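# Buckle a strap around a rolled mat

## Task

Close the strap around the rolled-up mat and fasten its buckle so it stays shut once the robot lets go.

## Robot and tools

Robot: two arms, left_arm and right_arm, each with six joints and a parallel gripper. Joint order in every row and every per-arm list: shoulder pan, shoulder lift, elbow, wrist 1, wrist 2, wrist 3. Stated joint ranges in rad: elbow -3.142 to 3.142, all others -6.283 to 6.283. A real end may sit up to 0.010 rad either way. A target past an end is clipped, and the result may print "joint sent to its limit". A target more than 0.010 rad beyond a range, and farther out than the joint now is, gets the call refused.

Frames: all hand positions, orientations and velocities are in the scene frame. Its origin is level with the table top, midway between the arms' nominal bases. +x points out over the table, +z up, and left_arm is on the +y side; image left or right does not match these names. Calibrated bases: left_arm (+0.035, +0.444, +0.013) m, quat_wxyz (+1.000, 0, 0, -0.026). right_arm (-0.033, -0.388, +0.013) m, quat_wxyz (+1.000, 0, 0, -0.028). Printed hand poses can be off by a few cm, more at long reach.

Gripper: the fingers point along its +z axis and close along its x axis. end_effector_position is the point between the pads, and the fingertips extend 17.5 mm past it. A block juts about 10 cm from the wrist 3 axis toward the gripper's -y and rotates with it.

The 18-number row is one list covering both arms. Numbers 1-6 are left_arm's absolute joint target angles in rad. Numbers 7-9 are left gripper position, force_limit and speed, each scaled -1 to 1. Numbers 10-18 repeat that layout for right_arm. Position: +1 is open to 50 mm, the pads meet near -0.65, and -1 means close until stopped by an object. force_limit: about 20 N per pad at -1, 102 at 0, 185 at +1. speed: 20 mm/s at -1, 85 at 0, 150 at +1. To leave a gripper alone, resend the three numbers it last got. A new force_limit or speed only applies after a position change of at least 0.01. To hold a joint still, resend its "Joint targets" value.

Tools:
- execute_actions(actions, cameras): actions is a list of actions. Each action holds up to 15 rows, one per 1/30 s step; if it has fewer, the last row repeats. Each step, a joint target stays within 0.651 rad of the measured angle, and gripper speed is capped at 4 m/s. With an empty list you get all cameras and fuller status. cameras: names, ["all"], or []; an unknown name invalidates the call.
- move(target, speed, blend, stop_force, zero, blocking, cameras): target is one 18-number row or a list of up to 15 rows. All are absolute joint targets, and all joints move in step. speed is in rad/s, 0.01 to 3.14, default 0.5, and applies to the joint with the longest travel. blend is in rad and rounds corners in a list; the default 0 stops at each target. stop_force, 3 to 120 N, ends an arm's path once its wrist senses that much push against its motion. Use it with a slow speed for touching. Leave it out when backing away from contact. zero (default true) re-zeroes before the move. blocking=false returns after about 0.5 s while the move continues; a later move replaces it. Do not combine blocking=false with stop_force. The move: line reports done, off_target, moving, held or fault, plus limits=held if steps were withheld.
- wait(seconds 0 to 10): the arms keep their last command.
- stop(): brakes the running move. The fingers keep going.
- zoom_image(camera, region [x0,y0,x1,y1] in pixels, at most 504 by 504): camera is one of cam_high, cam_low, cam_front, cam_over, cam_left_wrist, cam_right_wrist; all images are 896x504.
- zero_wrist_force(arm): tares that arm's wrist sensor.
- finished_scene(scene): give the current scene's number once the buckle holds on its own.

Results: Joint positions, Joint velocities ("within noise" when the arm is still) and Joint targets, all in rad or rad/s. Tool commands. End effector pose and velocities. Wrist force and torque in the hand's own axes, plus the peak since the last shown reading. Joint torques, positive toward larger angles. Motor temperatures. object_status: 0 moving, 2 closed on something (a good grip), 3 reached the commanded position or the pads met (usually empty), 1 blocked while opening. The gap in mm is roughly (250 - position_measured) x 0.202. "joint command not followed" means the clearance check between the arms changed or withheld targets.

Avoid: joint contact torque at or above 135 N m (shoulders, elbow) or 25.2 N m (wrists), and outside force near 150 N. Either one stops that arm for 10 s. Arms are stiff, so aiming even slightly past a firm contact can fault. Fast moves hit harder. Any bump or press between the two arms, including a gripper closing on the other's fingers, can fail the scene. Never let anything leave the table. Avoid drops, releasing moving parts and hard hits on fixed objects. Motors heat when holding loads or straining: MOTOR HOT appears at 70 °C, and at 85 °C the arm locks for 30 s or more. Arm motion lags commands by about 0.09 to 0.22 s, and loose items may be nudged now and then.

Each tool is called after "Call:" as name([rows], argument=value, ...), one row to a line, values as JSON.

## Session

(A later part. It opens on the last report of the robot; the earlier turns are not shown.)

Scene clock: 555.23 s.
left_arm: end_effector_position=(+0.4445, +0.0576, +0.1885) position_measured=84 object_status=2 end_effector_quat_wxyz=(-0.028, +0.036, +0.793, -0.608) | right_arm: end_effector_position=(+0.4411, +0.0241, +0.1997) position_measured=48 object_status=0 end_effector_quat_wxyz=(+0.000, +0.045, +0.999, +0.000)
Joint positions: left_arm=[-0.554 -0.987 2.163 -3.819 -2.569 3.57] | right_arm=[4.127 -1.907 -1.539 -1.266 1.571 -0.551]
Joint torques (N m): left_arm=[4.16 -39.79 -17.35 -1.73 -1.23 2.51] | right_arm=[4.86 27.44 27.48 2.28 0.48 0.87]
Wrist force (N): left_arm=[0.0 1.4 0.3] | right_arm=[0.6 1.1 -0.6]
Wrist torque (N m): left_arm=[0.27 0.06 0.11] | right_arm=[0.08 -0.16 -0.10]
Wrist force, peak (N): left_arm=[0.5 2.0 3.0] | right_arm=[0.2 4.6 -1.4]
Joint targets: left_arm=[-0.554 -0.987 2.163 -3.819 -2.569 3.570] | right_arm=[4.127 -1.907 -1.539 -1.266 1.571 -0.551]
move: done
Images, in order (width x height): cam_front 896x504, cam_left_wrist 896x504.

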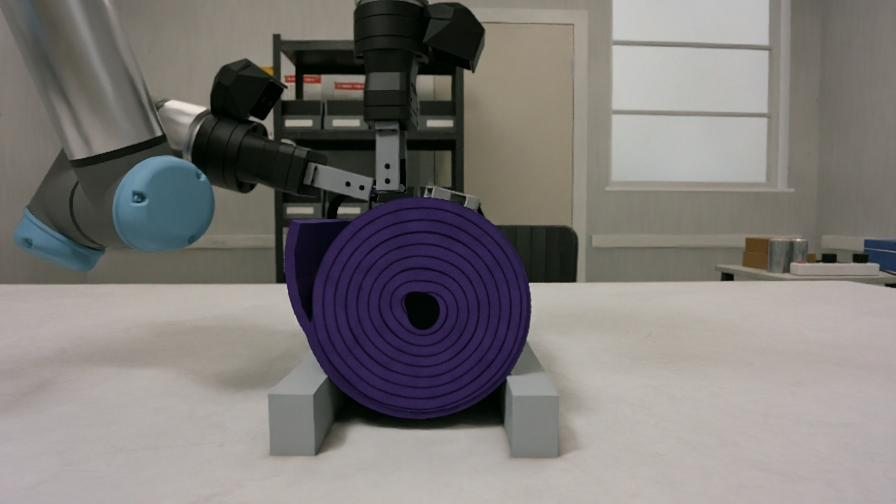

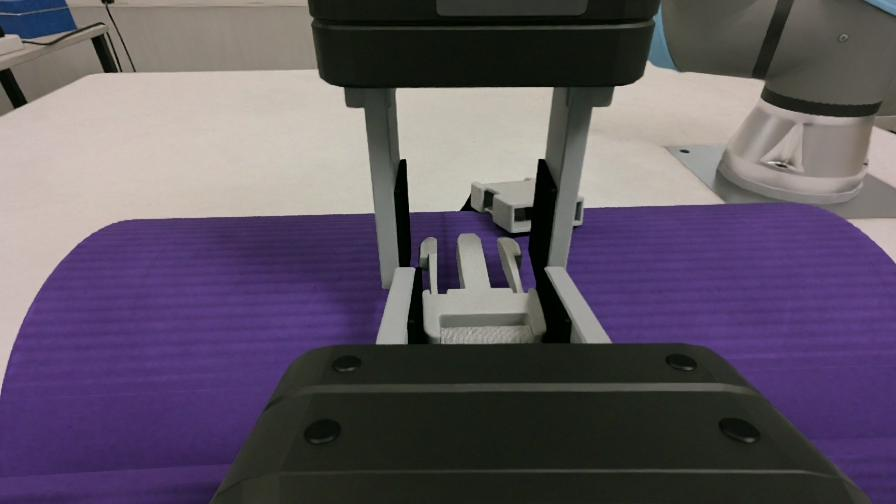

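Call:
move([
  [-0.5536,-0.9872,2.1626,-3.8191,-2.5692,3.5701,-0.98,-0.3,-1,4.1269,-1.8713,-1.4049,-1.4362,1.5708,-0.5512,0.7,-1,-1],
  [-0.5536,-0.9872,2.1626,-3.8191,-2.5692,3.5701,-0.98,-0.3,-1,3.8296,-1.6697,-1.8886,-0.9421,2.0138,-1.1055,0.7,-1,-1],
], speed=[0.12, 0.4], cameras=["cam_left_wrist","cam_front","cam_right_wrist","cam_over"])

Call:
zoom_image(camera="cam_left_wrist", region=[300, 120, 600, 340])

Call:
zoom_image(camera="cam_over", region=[220, 80, 520, 230])

Call:
zoom_image(camera="cam_front", region=[320, 130, 520, 230])

Scene clock: 590.73 s.
left_arm: end_effector_position=(+0.4445, +0.0576, +0.1885) position_measured=84 object_status=2 end_effector_quat_wxyz=(-0.028, +0.036, +0.793, -0.608) | right_arm: end_effector_position=(+0.4216, -0.0826, +0.2316) position_measured=48 object_status=3 end_effector_quat_wxyz=(-0.026, -0.103, +0.965, +0.240)
Joint positions: left_arm=[-0.554 -0.987 2.163 -3.819 -2.569 3.57] | right_arm=[3.83 -1.67 -1.888 -0.942 2.014 -1.105]
Joint torques (N m): left_arm=[-2.13 -40 -17.46 -3.83 -2.64 2.33] | right_arm=[-1.8 18.23 19.76 4.62 -0.19 -0.66]
Wrist force (N): left_arm=[0.1 1.2 0.2] | right_arm=[0.0 1.2 -0.6]
Wrist torque (N m): left_arm=[0.26 0.05 0.11] | right_arm=[0.07 0.01 -0.49]
Wrist force, peak (N): left_arm=[0.1 1.7 0.2] | right_arm=[1.3 3.1 -1.6]
Joint targets: left_arm=[-0.554 -0.987 2.163 -3.819 -2.569 3.570] | right_arm=[3.830 -1.670 -1.889 -0.942 2.014 -1.105]
move: done
Images, in order (width x height): cam_front 896x504, cam_over 896x504, cam_left_wrist 896x504, cam_right_wrist 896x504.

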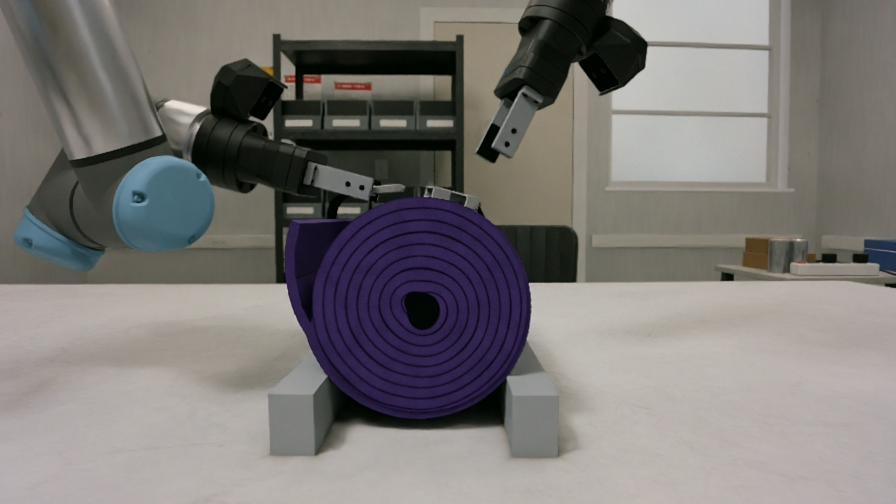

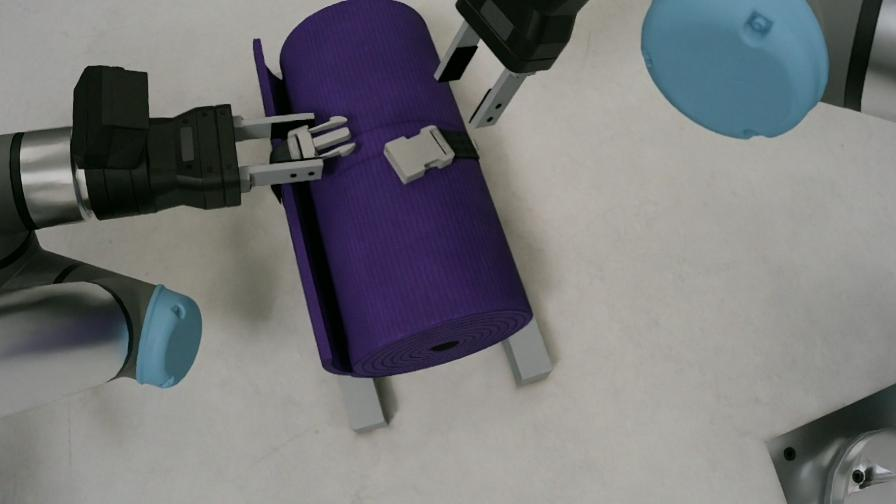

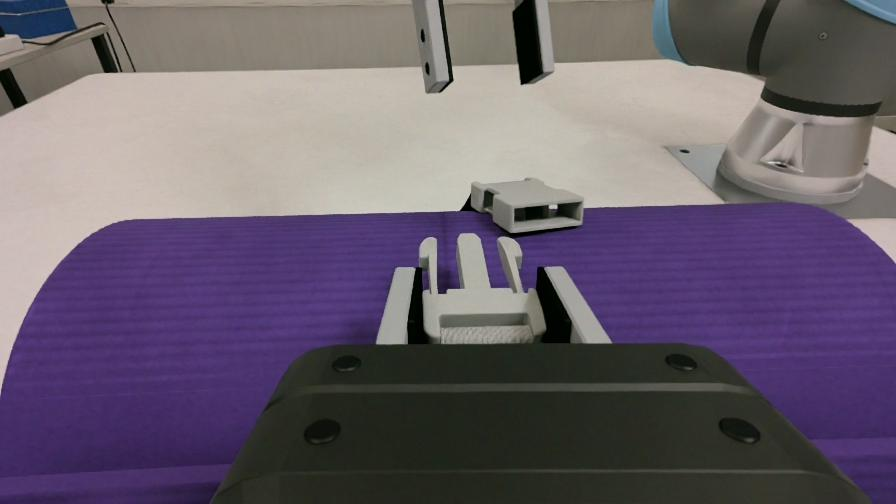

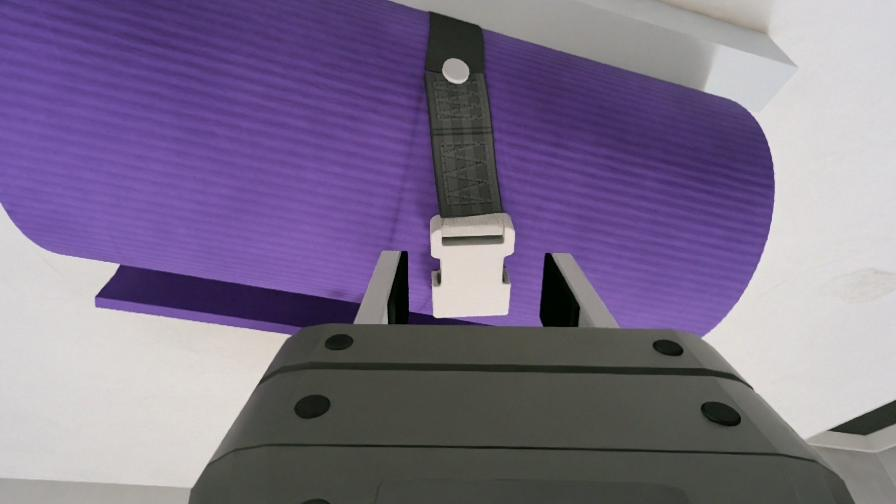

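Scaled by 1.680.

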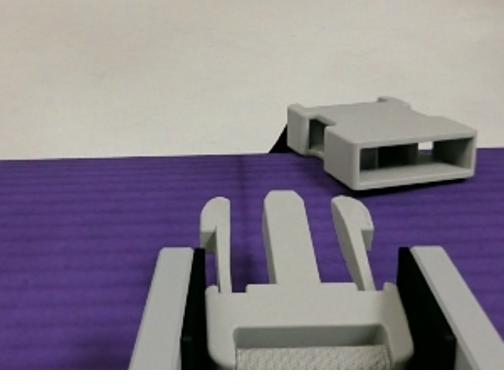

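Scaled by 1.680.

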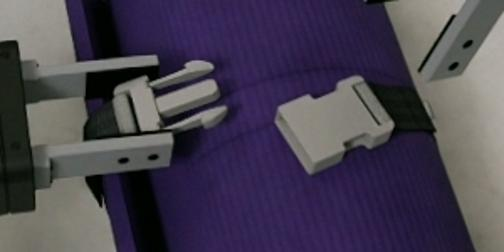

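Scaled by 2.520.

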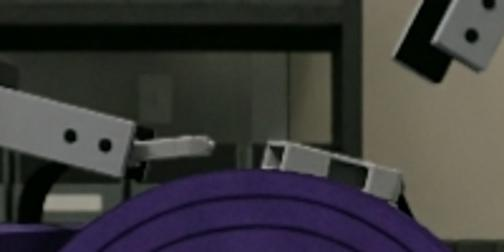

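Call:
move(target=[-0.5536,-0.9872,2.1626,-3.8191,-2.5692,3.5701,-0.98,-0.3,-1,3.8758,-1.7482,-1.9603,-0.7707,2.0037,-1.0557,0.7,-1,-1], speed=0.05, stop_force=6, cameras=["cam_left_wrist","cam_front","cam_right_wrist","cam_over"])

Call:
zoom_image(camera="cam_left_wrist", region=[300, 120, 600, 340])

Call:
zoom_image(camera="cam_over", region=[220, 80, 520, 230])

Call:
zoom_image(camera="cam_front", region=[320, 130, 520, 230])

Scene clock: 609.77 s.
left_arm: end_effector_position=(+0.4445, +0.0576, +0.1885) position_measured=84 object_status=2 end_effector_quat_wxyz=(-0.028, +0.036, +0.793, -0.608) | right_arm: end_effector_position=(+0.4168, -0.0590, +0.1805) position_measured=48 object_status=3 end_effector_quat_wxyz=(-0.026, -0.104, +0.965, +0.240)
Joint positions: left_arm=[-0.554 -0.987 2.163 -3.819 -2.569 3.57] | right_arm=[3.873 -1.743 -1.956 -0.782 2.004 -1.059]
Joint torques (N m): left_arm=[-5.78 -39.39 -18.19 -4.43 -2.65 2.28] | right_arm=[-6.35 35.24 27.09 3.87 3.51 -1.36]
Wrist force (N): left_arm=[0.0 1.6 0.2] | right_arm=[-0.5 2.1 -6.8]
Wrist torque (N m): left_arm=[0.31 0.06 0.10] | right_arm=[0.15 -0.20 -0.51]
Wrist force, peak (N): left_arm=[0.0 1.7 0.2] | right_arm=[2.7 1.1 -20.1]
Joint targets: left_arm=[-0.554 -0.987 2.163 -3.819 -2.569 3.570] | right_arm=[3.873 -1.743 -1.956 -0.782 2.004 -1.059]
move: contact (right_arm); right_arm: the wrist 1 is farthest, 0.011 rad from its target
Images, in order (width x height): cam_front 896x504, cam_over 896x504, cam_left_wrist 896x504, cam_right_wrist 896x504.

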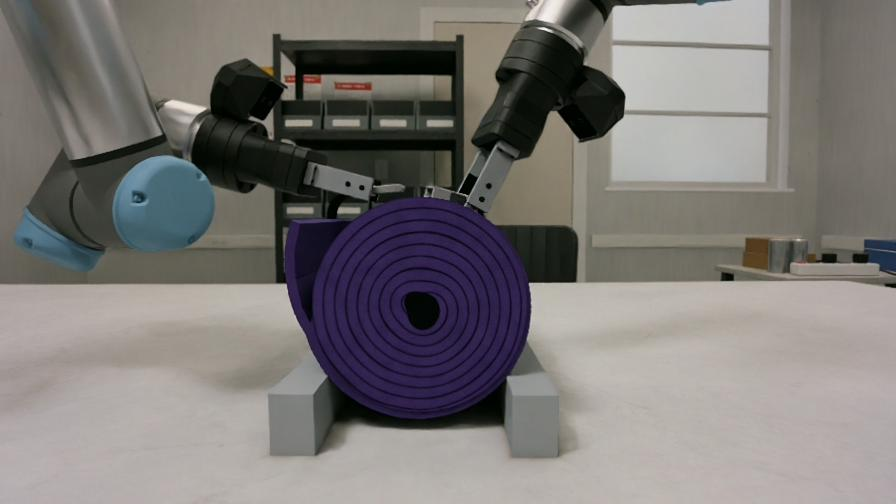

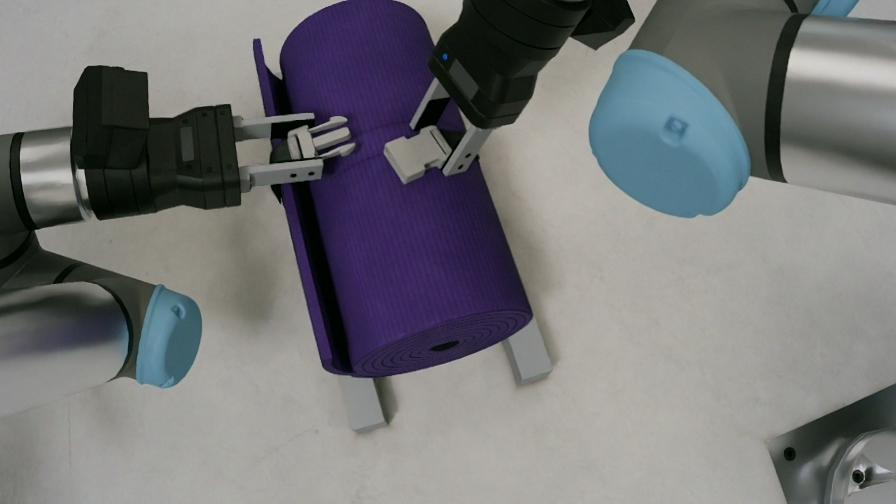

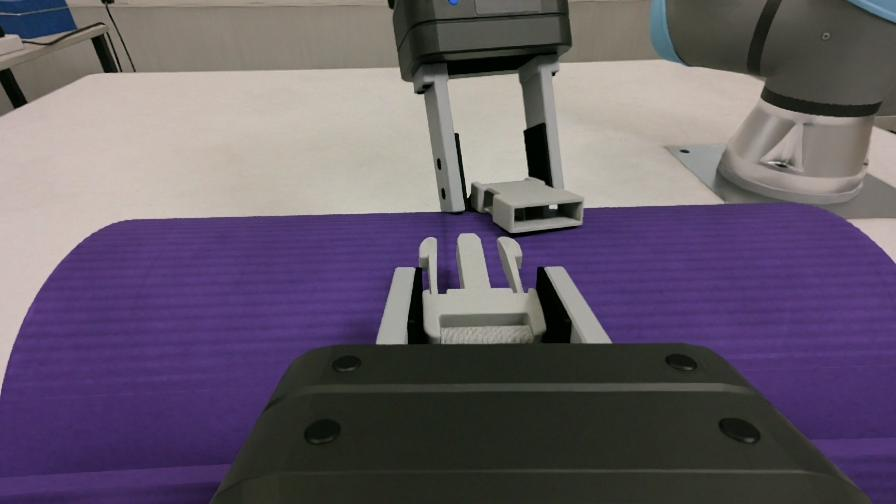

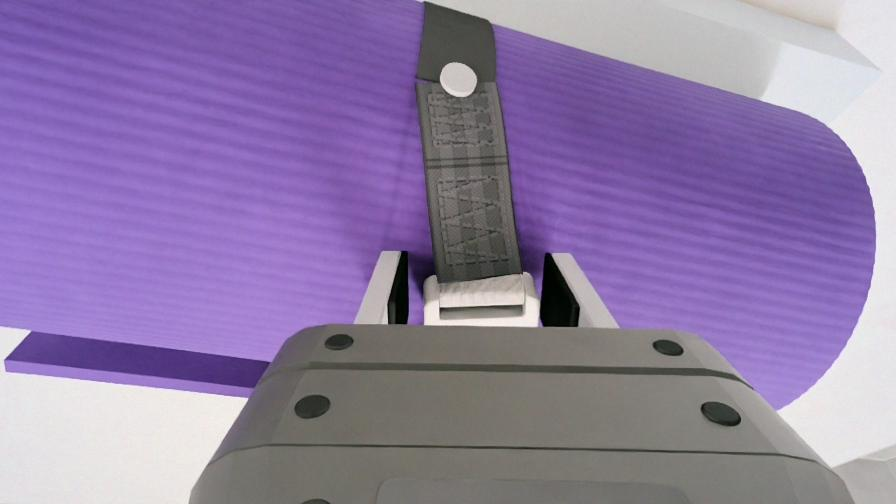

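Scaled by 1.680.

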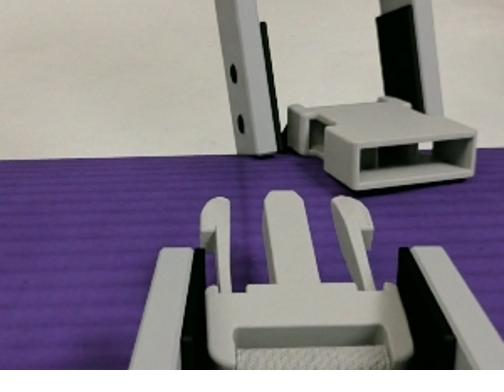

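Scaled by 1.680.

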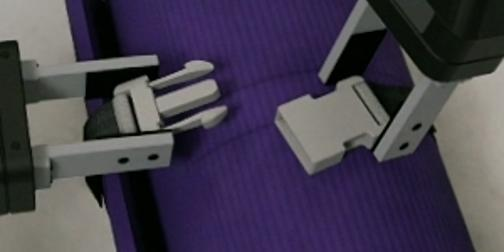

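Scaled by 2.520.

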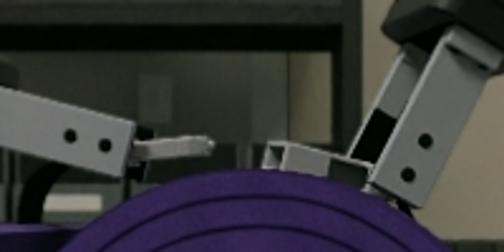

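Call:
move(target=[-0.5536,-0.9872,2.1626,-3.8191,-2.5692,3.5701,-0.98,-0.3,-1,3.873,-1.743,-1.956,-0.782,2.004,-1.059,-1,-0.5,-1])

Call:
move(target=[-0.5536,-0.9872,2.1626,-3.8191,-2.5692,3.5701,-0.98,-0.3,-1,3.873,-1.743,-1.956,-0.782,2.004,-1.059,-0.98,0.1,-1], cameras=["cam_left_wrist","cam_front","cam_right_wrist","cam_over"])

Call:
zoom_image(camera="cam_left_wrist", region=[300, 120, 600, 340])

Call:
zoom_image(camera="cam_over", region=[220, 80, 520, 230])

Call:
zoom_image(camera="cam_front", region=[320, 130, 520, 230])

Scene clock: 616.67 s.
left_arm: end_effector_position=(+0.4445, +0.0576, +0.1885) position_measured=84 object_status=2 end_effector_quat_wxyz=(-0.028, +0.036, +0.793, -0.608) | right_arm: end_effector_position=(+0.4166, -0.0592, +0.1804) position_measured=85 object_status=2 end_effector_quat_wxyz=(-0.026, -0.104, +0.965, +0.240)
Joint positions: left_arm=[-0.554 -0.987 2.163 -3.819 -2.569 3.57] | right_arm=[3.873 -1.743 -1.956 -0.782 2.004 -1.059]
Joint torques (N m): left_arm=[-6.06 -39.1 -17.18 -4.39 -2.77 2.17] | right_arm=[7.51 37.5 11.13 2.33 -1.71 -0.76]
Wrist force (N): left_arm=[-0.2 1.2 0.3] | right_arm=[0.0 2.1 -2.4]
Wrist torque (N m): left_arm=[0.27 0.10 0.10] | right_arm=[0.11 -0.06 -0.47]
Wrist force, peak (N): left_arm=[0.0 1.7 0.4] | right_arm=[0.1 3.1 -8.0]
Joint targets: left_arm=[-0.554 -0.987 2.163 -3.819 -2.569 3.570] | right_arm=[3.873 -1.743 -1.956 -0.782 2.004 -1.059]
move: done

Scene clock: 617.17 s.
left_arm: end_effector_position=(+0.4445, +0.0576, +0.1885) position_measured=84 object_status=2 end_effector_quat_wxyz=(-0.028, +0.036, +0.793, -0.608) | right_arm: end_effector_position=(+0.4166, -0.0592, +0.1804) position_measured=89 object_status=2 end_effector_quat_wxyz=(-0.026, -0.104, +0.965, +0.240)
Joint positions: left_arm=[-0.554 -0.987 2.163 -3.819 -2.569 3.57] | right_arm=[3.873 -1.743 -1.956 -0.782 2.004 -1.059]
Joint torques (N m): left_arm=[-6.14 -39.85 -17.77 -4.44 -2.63 2.21] | right_arm=[6.82 37.6 11.73 2.97 -1.75 -0.36]
Wrist force (N): left_arm=[0.0 1.4 0.4] | right_arm=[-0.4 1.4 -2.0]
Wrist torque (N m): left_arm=[0.28 0.06 0.11] | right_arm=[0.08 -0.03 -0.47]
Wrist force, peak (N): left_arm=[0.1 1.6 0.2] | right_arm=[0.0 2.2 -2.5]
Joint targets: left_arm=[-0.554 -0.987 2.163 -3.819 -2.569 3.570] | right_arm=[3.873 -1.743 -1.956 -0.782 2.004 -1.059]
move: done
Images, in order (width x height): cam_front 896x504, cam_over 896x504, cam_left_wrist 896x504, cam_right_wrist 896x504.

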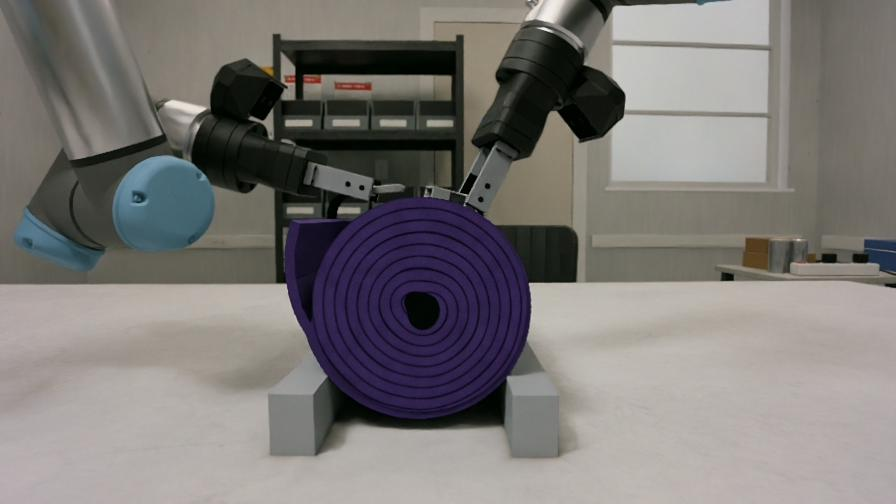

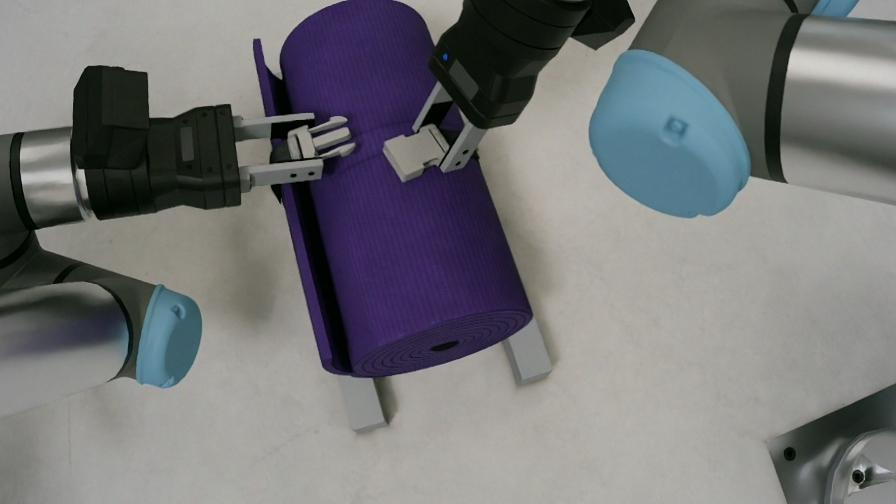

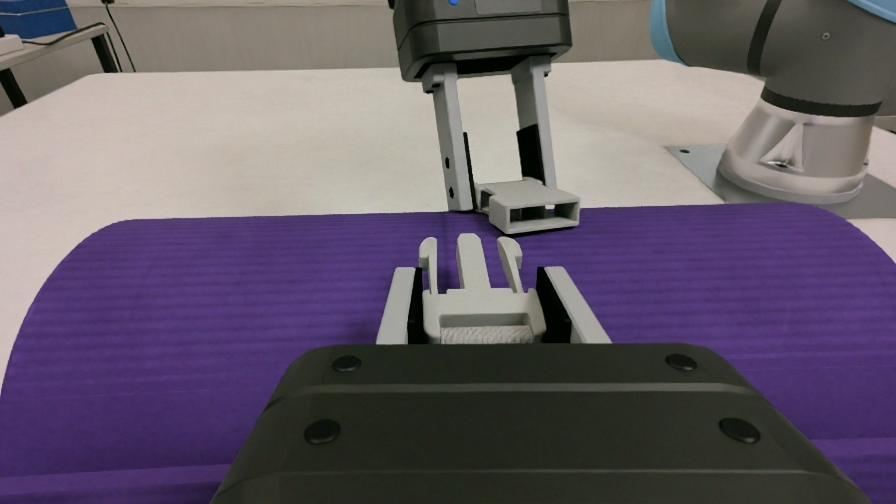

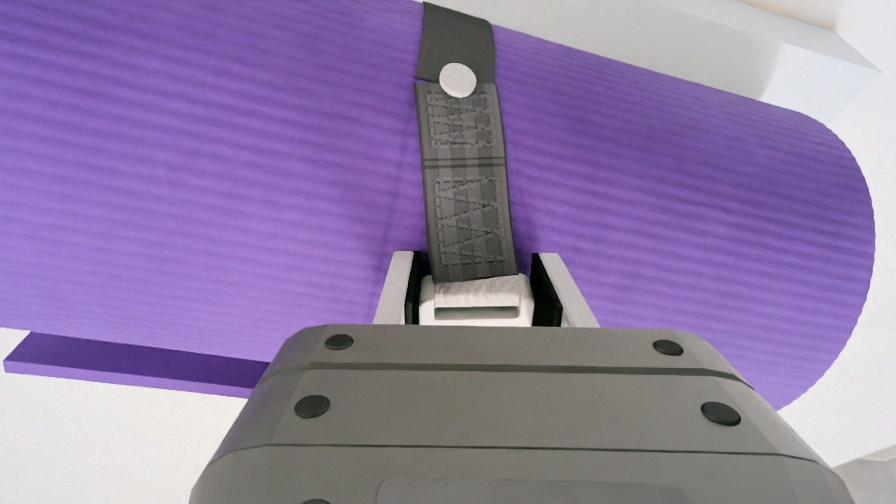

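Scaled by 1.680.

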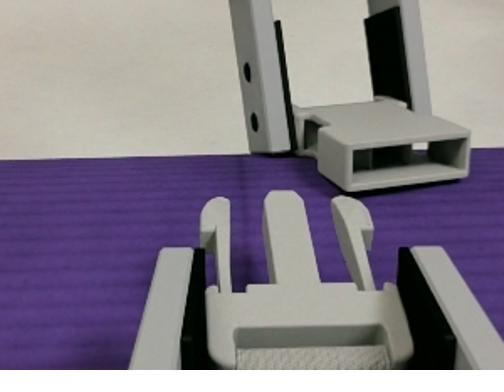

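Scaled by 1.680.

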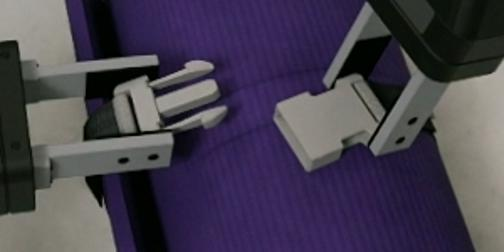

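Scaled by 2.520.

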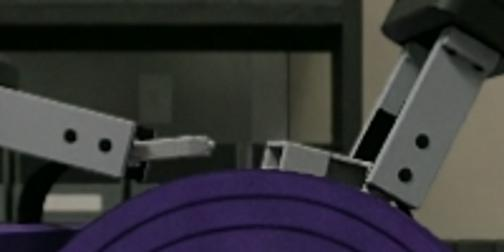

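Call:
move(target=[-0.5536,-0.9872,2.1626,-3.8191,-2.5692,3.5701,-0.98,-0.3,-1,3.9649,-1.7151,-1.8761,-0.9076,1.7522,-0.6934,-0.98,0.1,-1], speed=0.06, stop_force=12, cameras=["cam_left_wrist","cam_front","cam_right_wrist","cam_over"])

Call:
zoom_image(camera="cam_left_wrist", region=[300, 120, 600, 340])

Call:
zoom_image(camera="cam_over", region=[220, 80, 520, 230])

Call:
zoom_image(camera="cam_front", region=[320, 130, 520, 230])

Scene clock: 647.07 s.
left_arm: end_effector_position=(+0.4445, +0.0576, +0.1885) position_measured=84 object_status=2 end_effector_quat_wxyz=(-0.028, +0.036, +0.793, -0.608) | right_arm: end_effector_position=(+0.4342, -0.0576, +0.1974) position_measured=89 object_status=2 end_effector_quat_wxyz=(+0.006, +0.045, +0.989, +0.139)
Joint positions: left_arm=[-0.554 -0.987 2.163 -3.819 -2.569 3.57] | right_arm=[3.965 -1.715 -1.876 -0.908 1.752 -0.693]
Joint torques (N m): left_arm=[-5.42 -37.88 -17.5 -4.33 -2.64 2.03] | right_arm=[-6.7 28.44 16.58 6.1 3.45 -1.31]
Wrist force (N): left_arm=[0.1 1.1 0.3] | right_arm=[1.3 -2.6 3.0]
Wrist torque (N m): left_arm=[0.26 0.06 0.11] | right_arm=[-0.03 -0.08 -0.36]
Wrist force, peak (N): left_arm=[0.1 1.7 0.3] | right_arm=[0.5 -3.3 4.5]
Joint targets: left_arm=[-0.554 -0.987 2.163 -3.819 -2.569 3.570] | right_arm=[3.965 -1.715 -1.876 -0.908 1.752 -0.693]
move: done
Images, in order (width x height): cam_front 896x504, cam_over 896x504, cam_left_wrist 896x504, cam_right_wrist 896x504.

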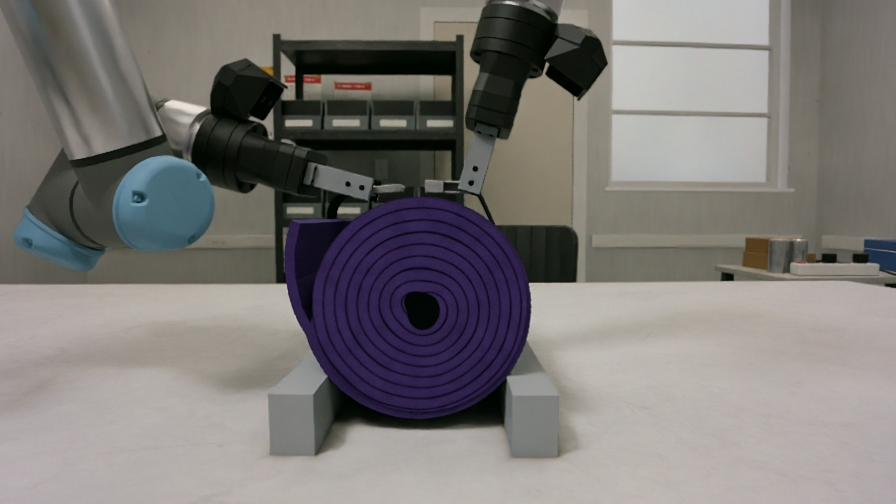

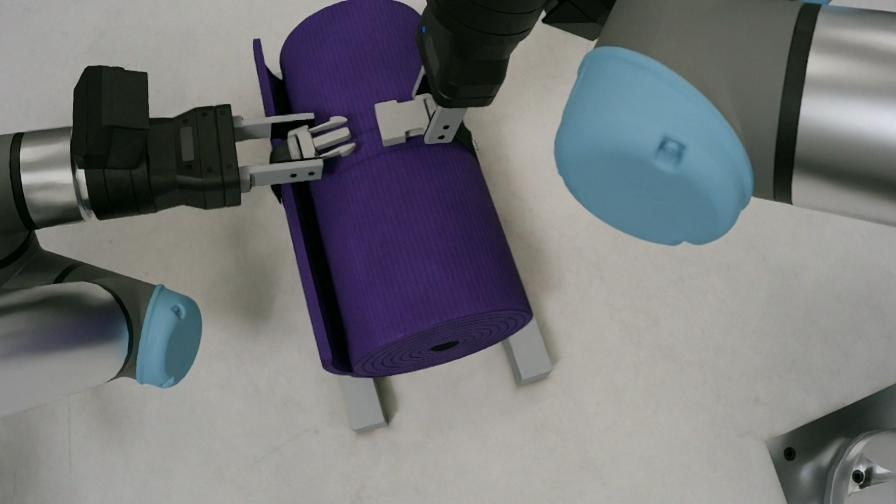

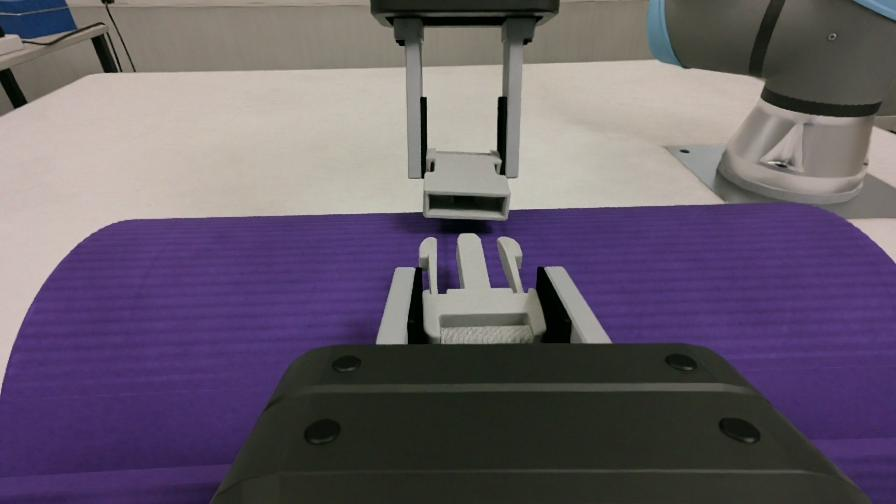

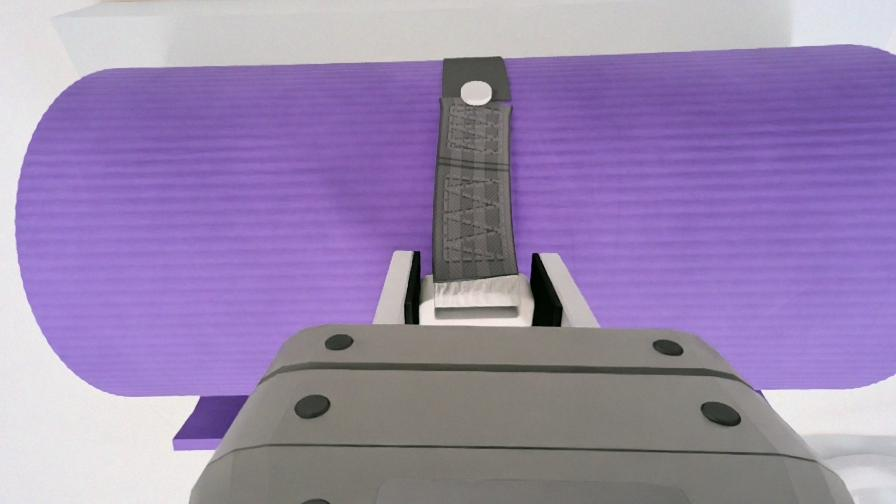

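Scaled by 1.680.

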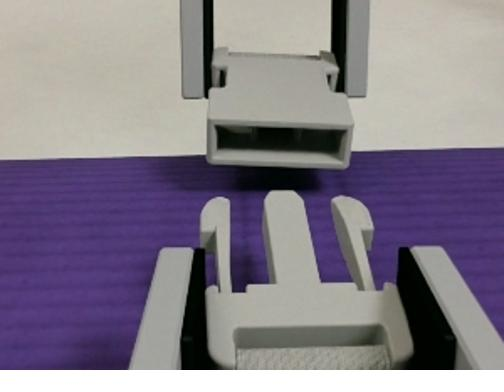

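Scaled by 1.680.

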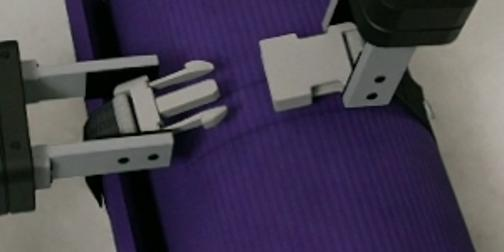

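Scaled by 2.520.

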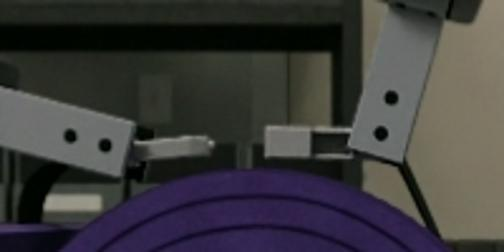

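Call:
move(target=[-0.5777,-1.1334,2.1867,-3.5045,-2.4810,3.7197,-0.98,-0.3,-1,3.9649,-1.7151,-1.8761,-0.9076,1.7522,-0.6934,-0.98,0.1,-1], speed=0.08, stop_force=20, cameras=["cam_left_wrist","cam_front","cam_over"])

Call:
zoom_image(camera="cam_left_wrist", region=[300, 120, 600, 340])

Call:
zoom_image(camera="cam_over", region=[220, 80, 520, 230])

Call:
zoom_image(camera="cam_front", region=[340, 150, 500, 230])

Scene clock: 682.87 s.
left_arm: end_effector_position=(+0.4460, +0.0562, +0.1950) position_measured=84 object_status=2 end_effector_quat_wxyz=(-0.025, +0.038, +0.833, -0.551) | right_arm: end_effector_position=(+0.4342, -0.0576, +0.1974) position_measured=89 object_status=2 end_effector_quat_wxyz=(+0.006, +0.045, +0.989, +0.139)
Joint positions: left_arm=[-0.578 -1.133 2.187 -3.504 -2.481 3.72] | right_arm=[3.965 -1.715 -1.876 -0.908 1.752 -0.693]
Joint torques (N m): left_arm=[0.23 -28.92 -16.76 -5.95 -3.21 -2.56] | right_arm=[-6.39 21.31 16.77 5.97 3.46 -1.32]
Wrist force (N): left_arm=[0.2 1.1 0.2] | right_arm=[1.0 -2.7 2.9]
Wrist torque (N m): left_arm=[0.22 0.05 -0.03] | right_arm=[-0.04 -0.04 -0.36]
Wrist force, peak (N): left_arm=[0.0 1.8 0.6] | right_arm=[0.4 -3.3 4.5]
Joint targets: left_arm=[-0.578 -1.133 2.187 -3.505 -2.481 3.720] | right_arm=[3.965 -1.715 -1.876 -0.908 1.752 -0.693]
move: done
Images, in order (width x height): cam_front 896x504, cam_over 896x504, cam_left_wrist 896x504.

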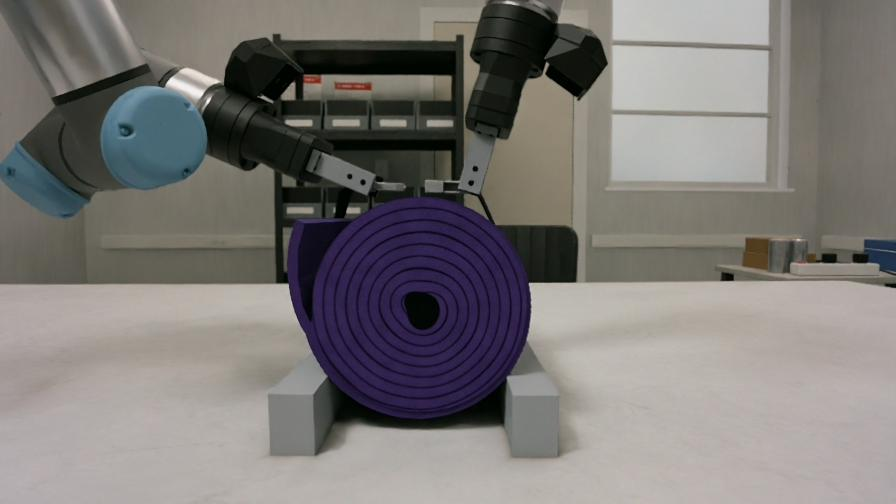

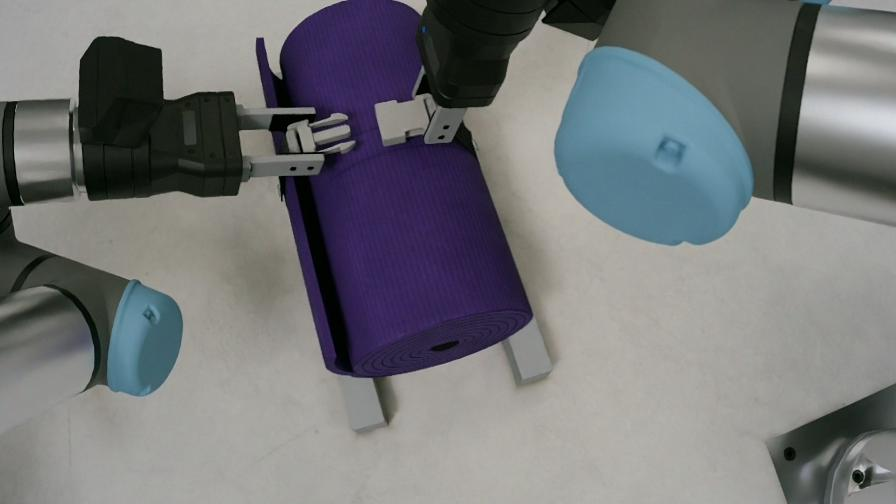

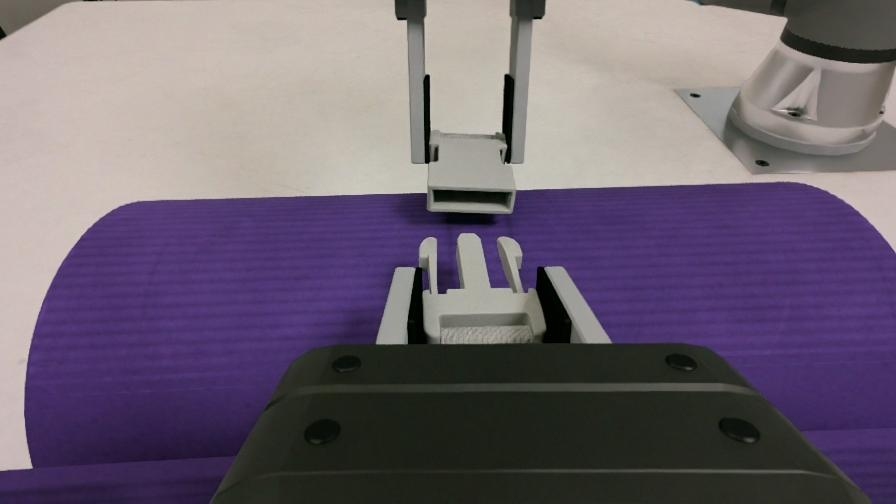

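Scaled by 1.680.

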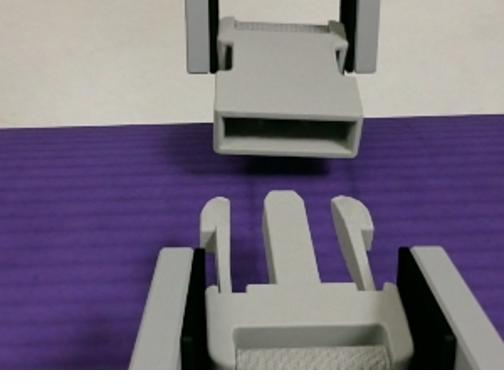

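Scaled by 1.680.

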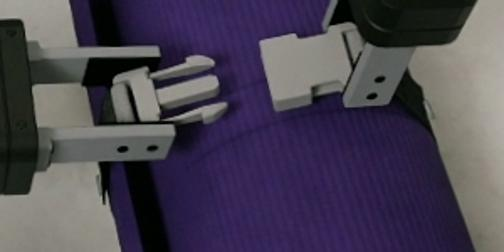

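Scaled by 3.150.

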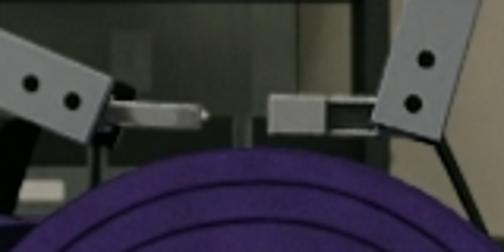

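Call:
move(target=[-0.6104,-1.1183,2.1692,-3.5277,-2.4560,3.6867,-0.98,-0.3,-1,3.9649,-1.7151,-1.8761,-0.9076,1.7522,-0.6934,-0.98,0.1,-1], speed=0.05, stop_force=12, cameras=["cam_left_wrist","cam_front","cam_over"])

Call:
zoom_image(camera="cam_left_wrist", region=[380, 160, 580, 340])

Call:
zoom_image(camera="cam_over", region=[240, 80, 500, 210])

Call:
zoom_image(camera="cam_front", region=[340, 150, 500, 230])

Scene clock: 715.43 s.
left_arm: end_effector_position=(+0.4444, +0.0393, +0.1943) position_measured=84 object_status=2 end_effector_quat_wxyz=(-0.025, +0.038, +0.833, -0.551) | right_arm: end_effector_position=(+0.4342, -0.0576, +0.1974) position_measured=89 object_status=2 end_effector_quat_wxyz=(+0.006, +0.045, +0.989, +0.139)
Joint positions: left_arm=[-0.61 -1.118 2.169 -3.528 -2.456 3.687] | right_arm=[3.965 -1.715 -1.876 -0.908 1.752 -0.693]
Joint torques (N m): left_arm=[10.92 -46.18 -7.56 -0.64 -3.25 2.42] | right_arm=[-6.58 21.4 17.41 5.85 3.24 -1.37]
Wrist force (N): left_arm=[0.4 1.4 0.1] | right_arm=[1.2 -2.8 3.1]
Wrist torque (N m): left_arm=[0.22 0.05 0.06] | right_arm=[-0.05 -0.06 -0.36]
Wrist force, peak (N): left_arm=[0.0 2.4 0.1] | right_arm=[0.5 -3.3 4.6]
Joint targets: left_arm=[-0.610 -1.118 2.169 -3.528 -2.456 3.687] | right_arm=[3.965 -1.715 -1.876 -0.908 1.752 -0.693]
move: done
Images, in order (width x height): cam_front 896x504, cam_over 896x504, cam_left_wrist 896x504.

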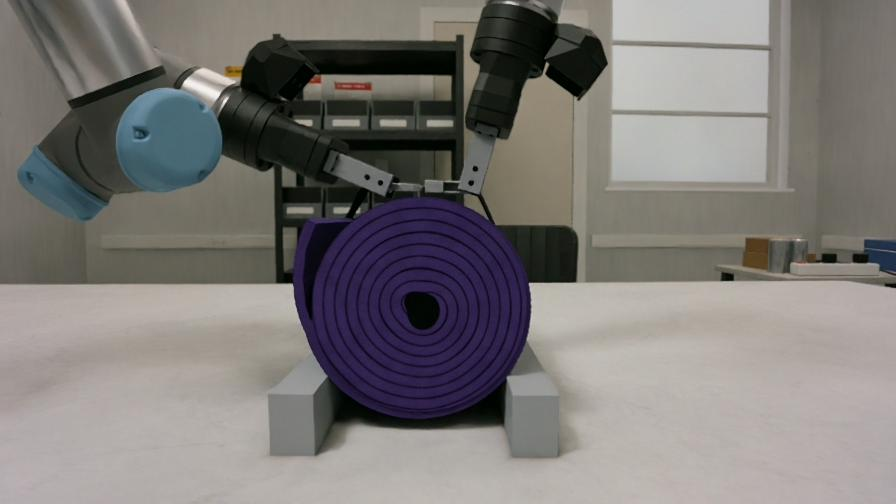

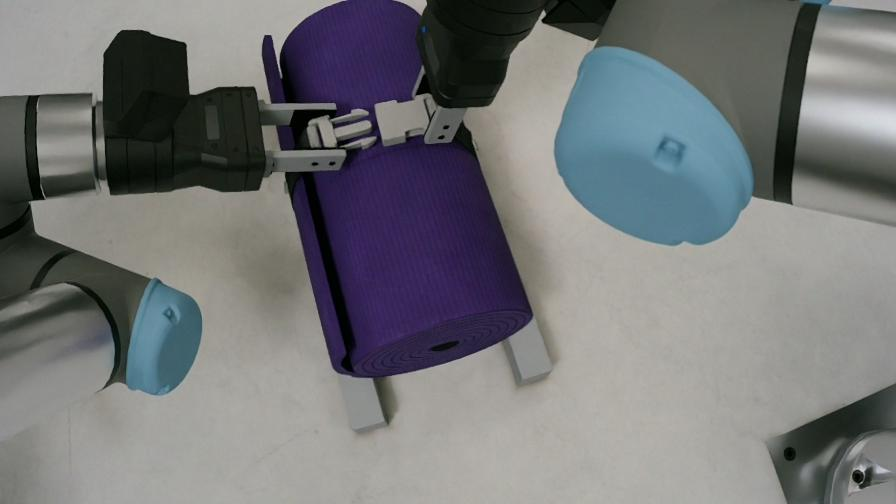

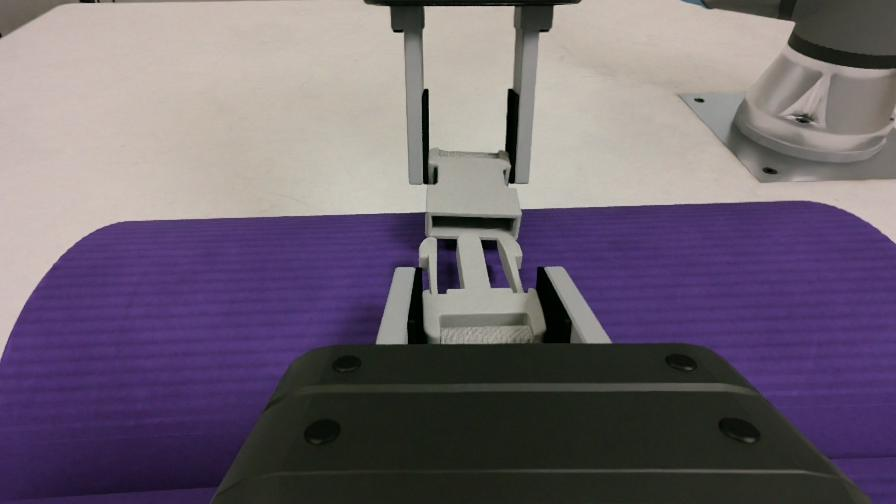

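Scaled by 2.520.

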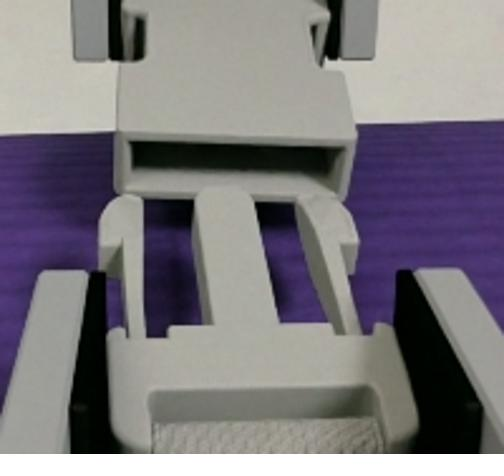

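Scaled by 1.938.

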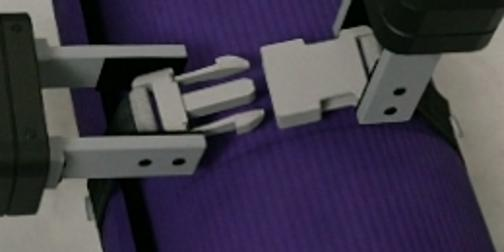

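Scaled by 3.150.

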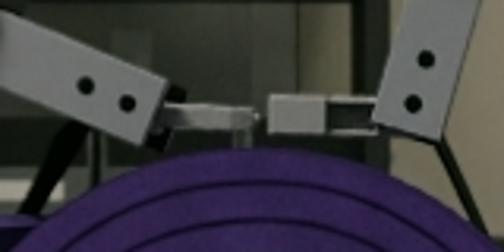

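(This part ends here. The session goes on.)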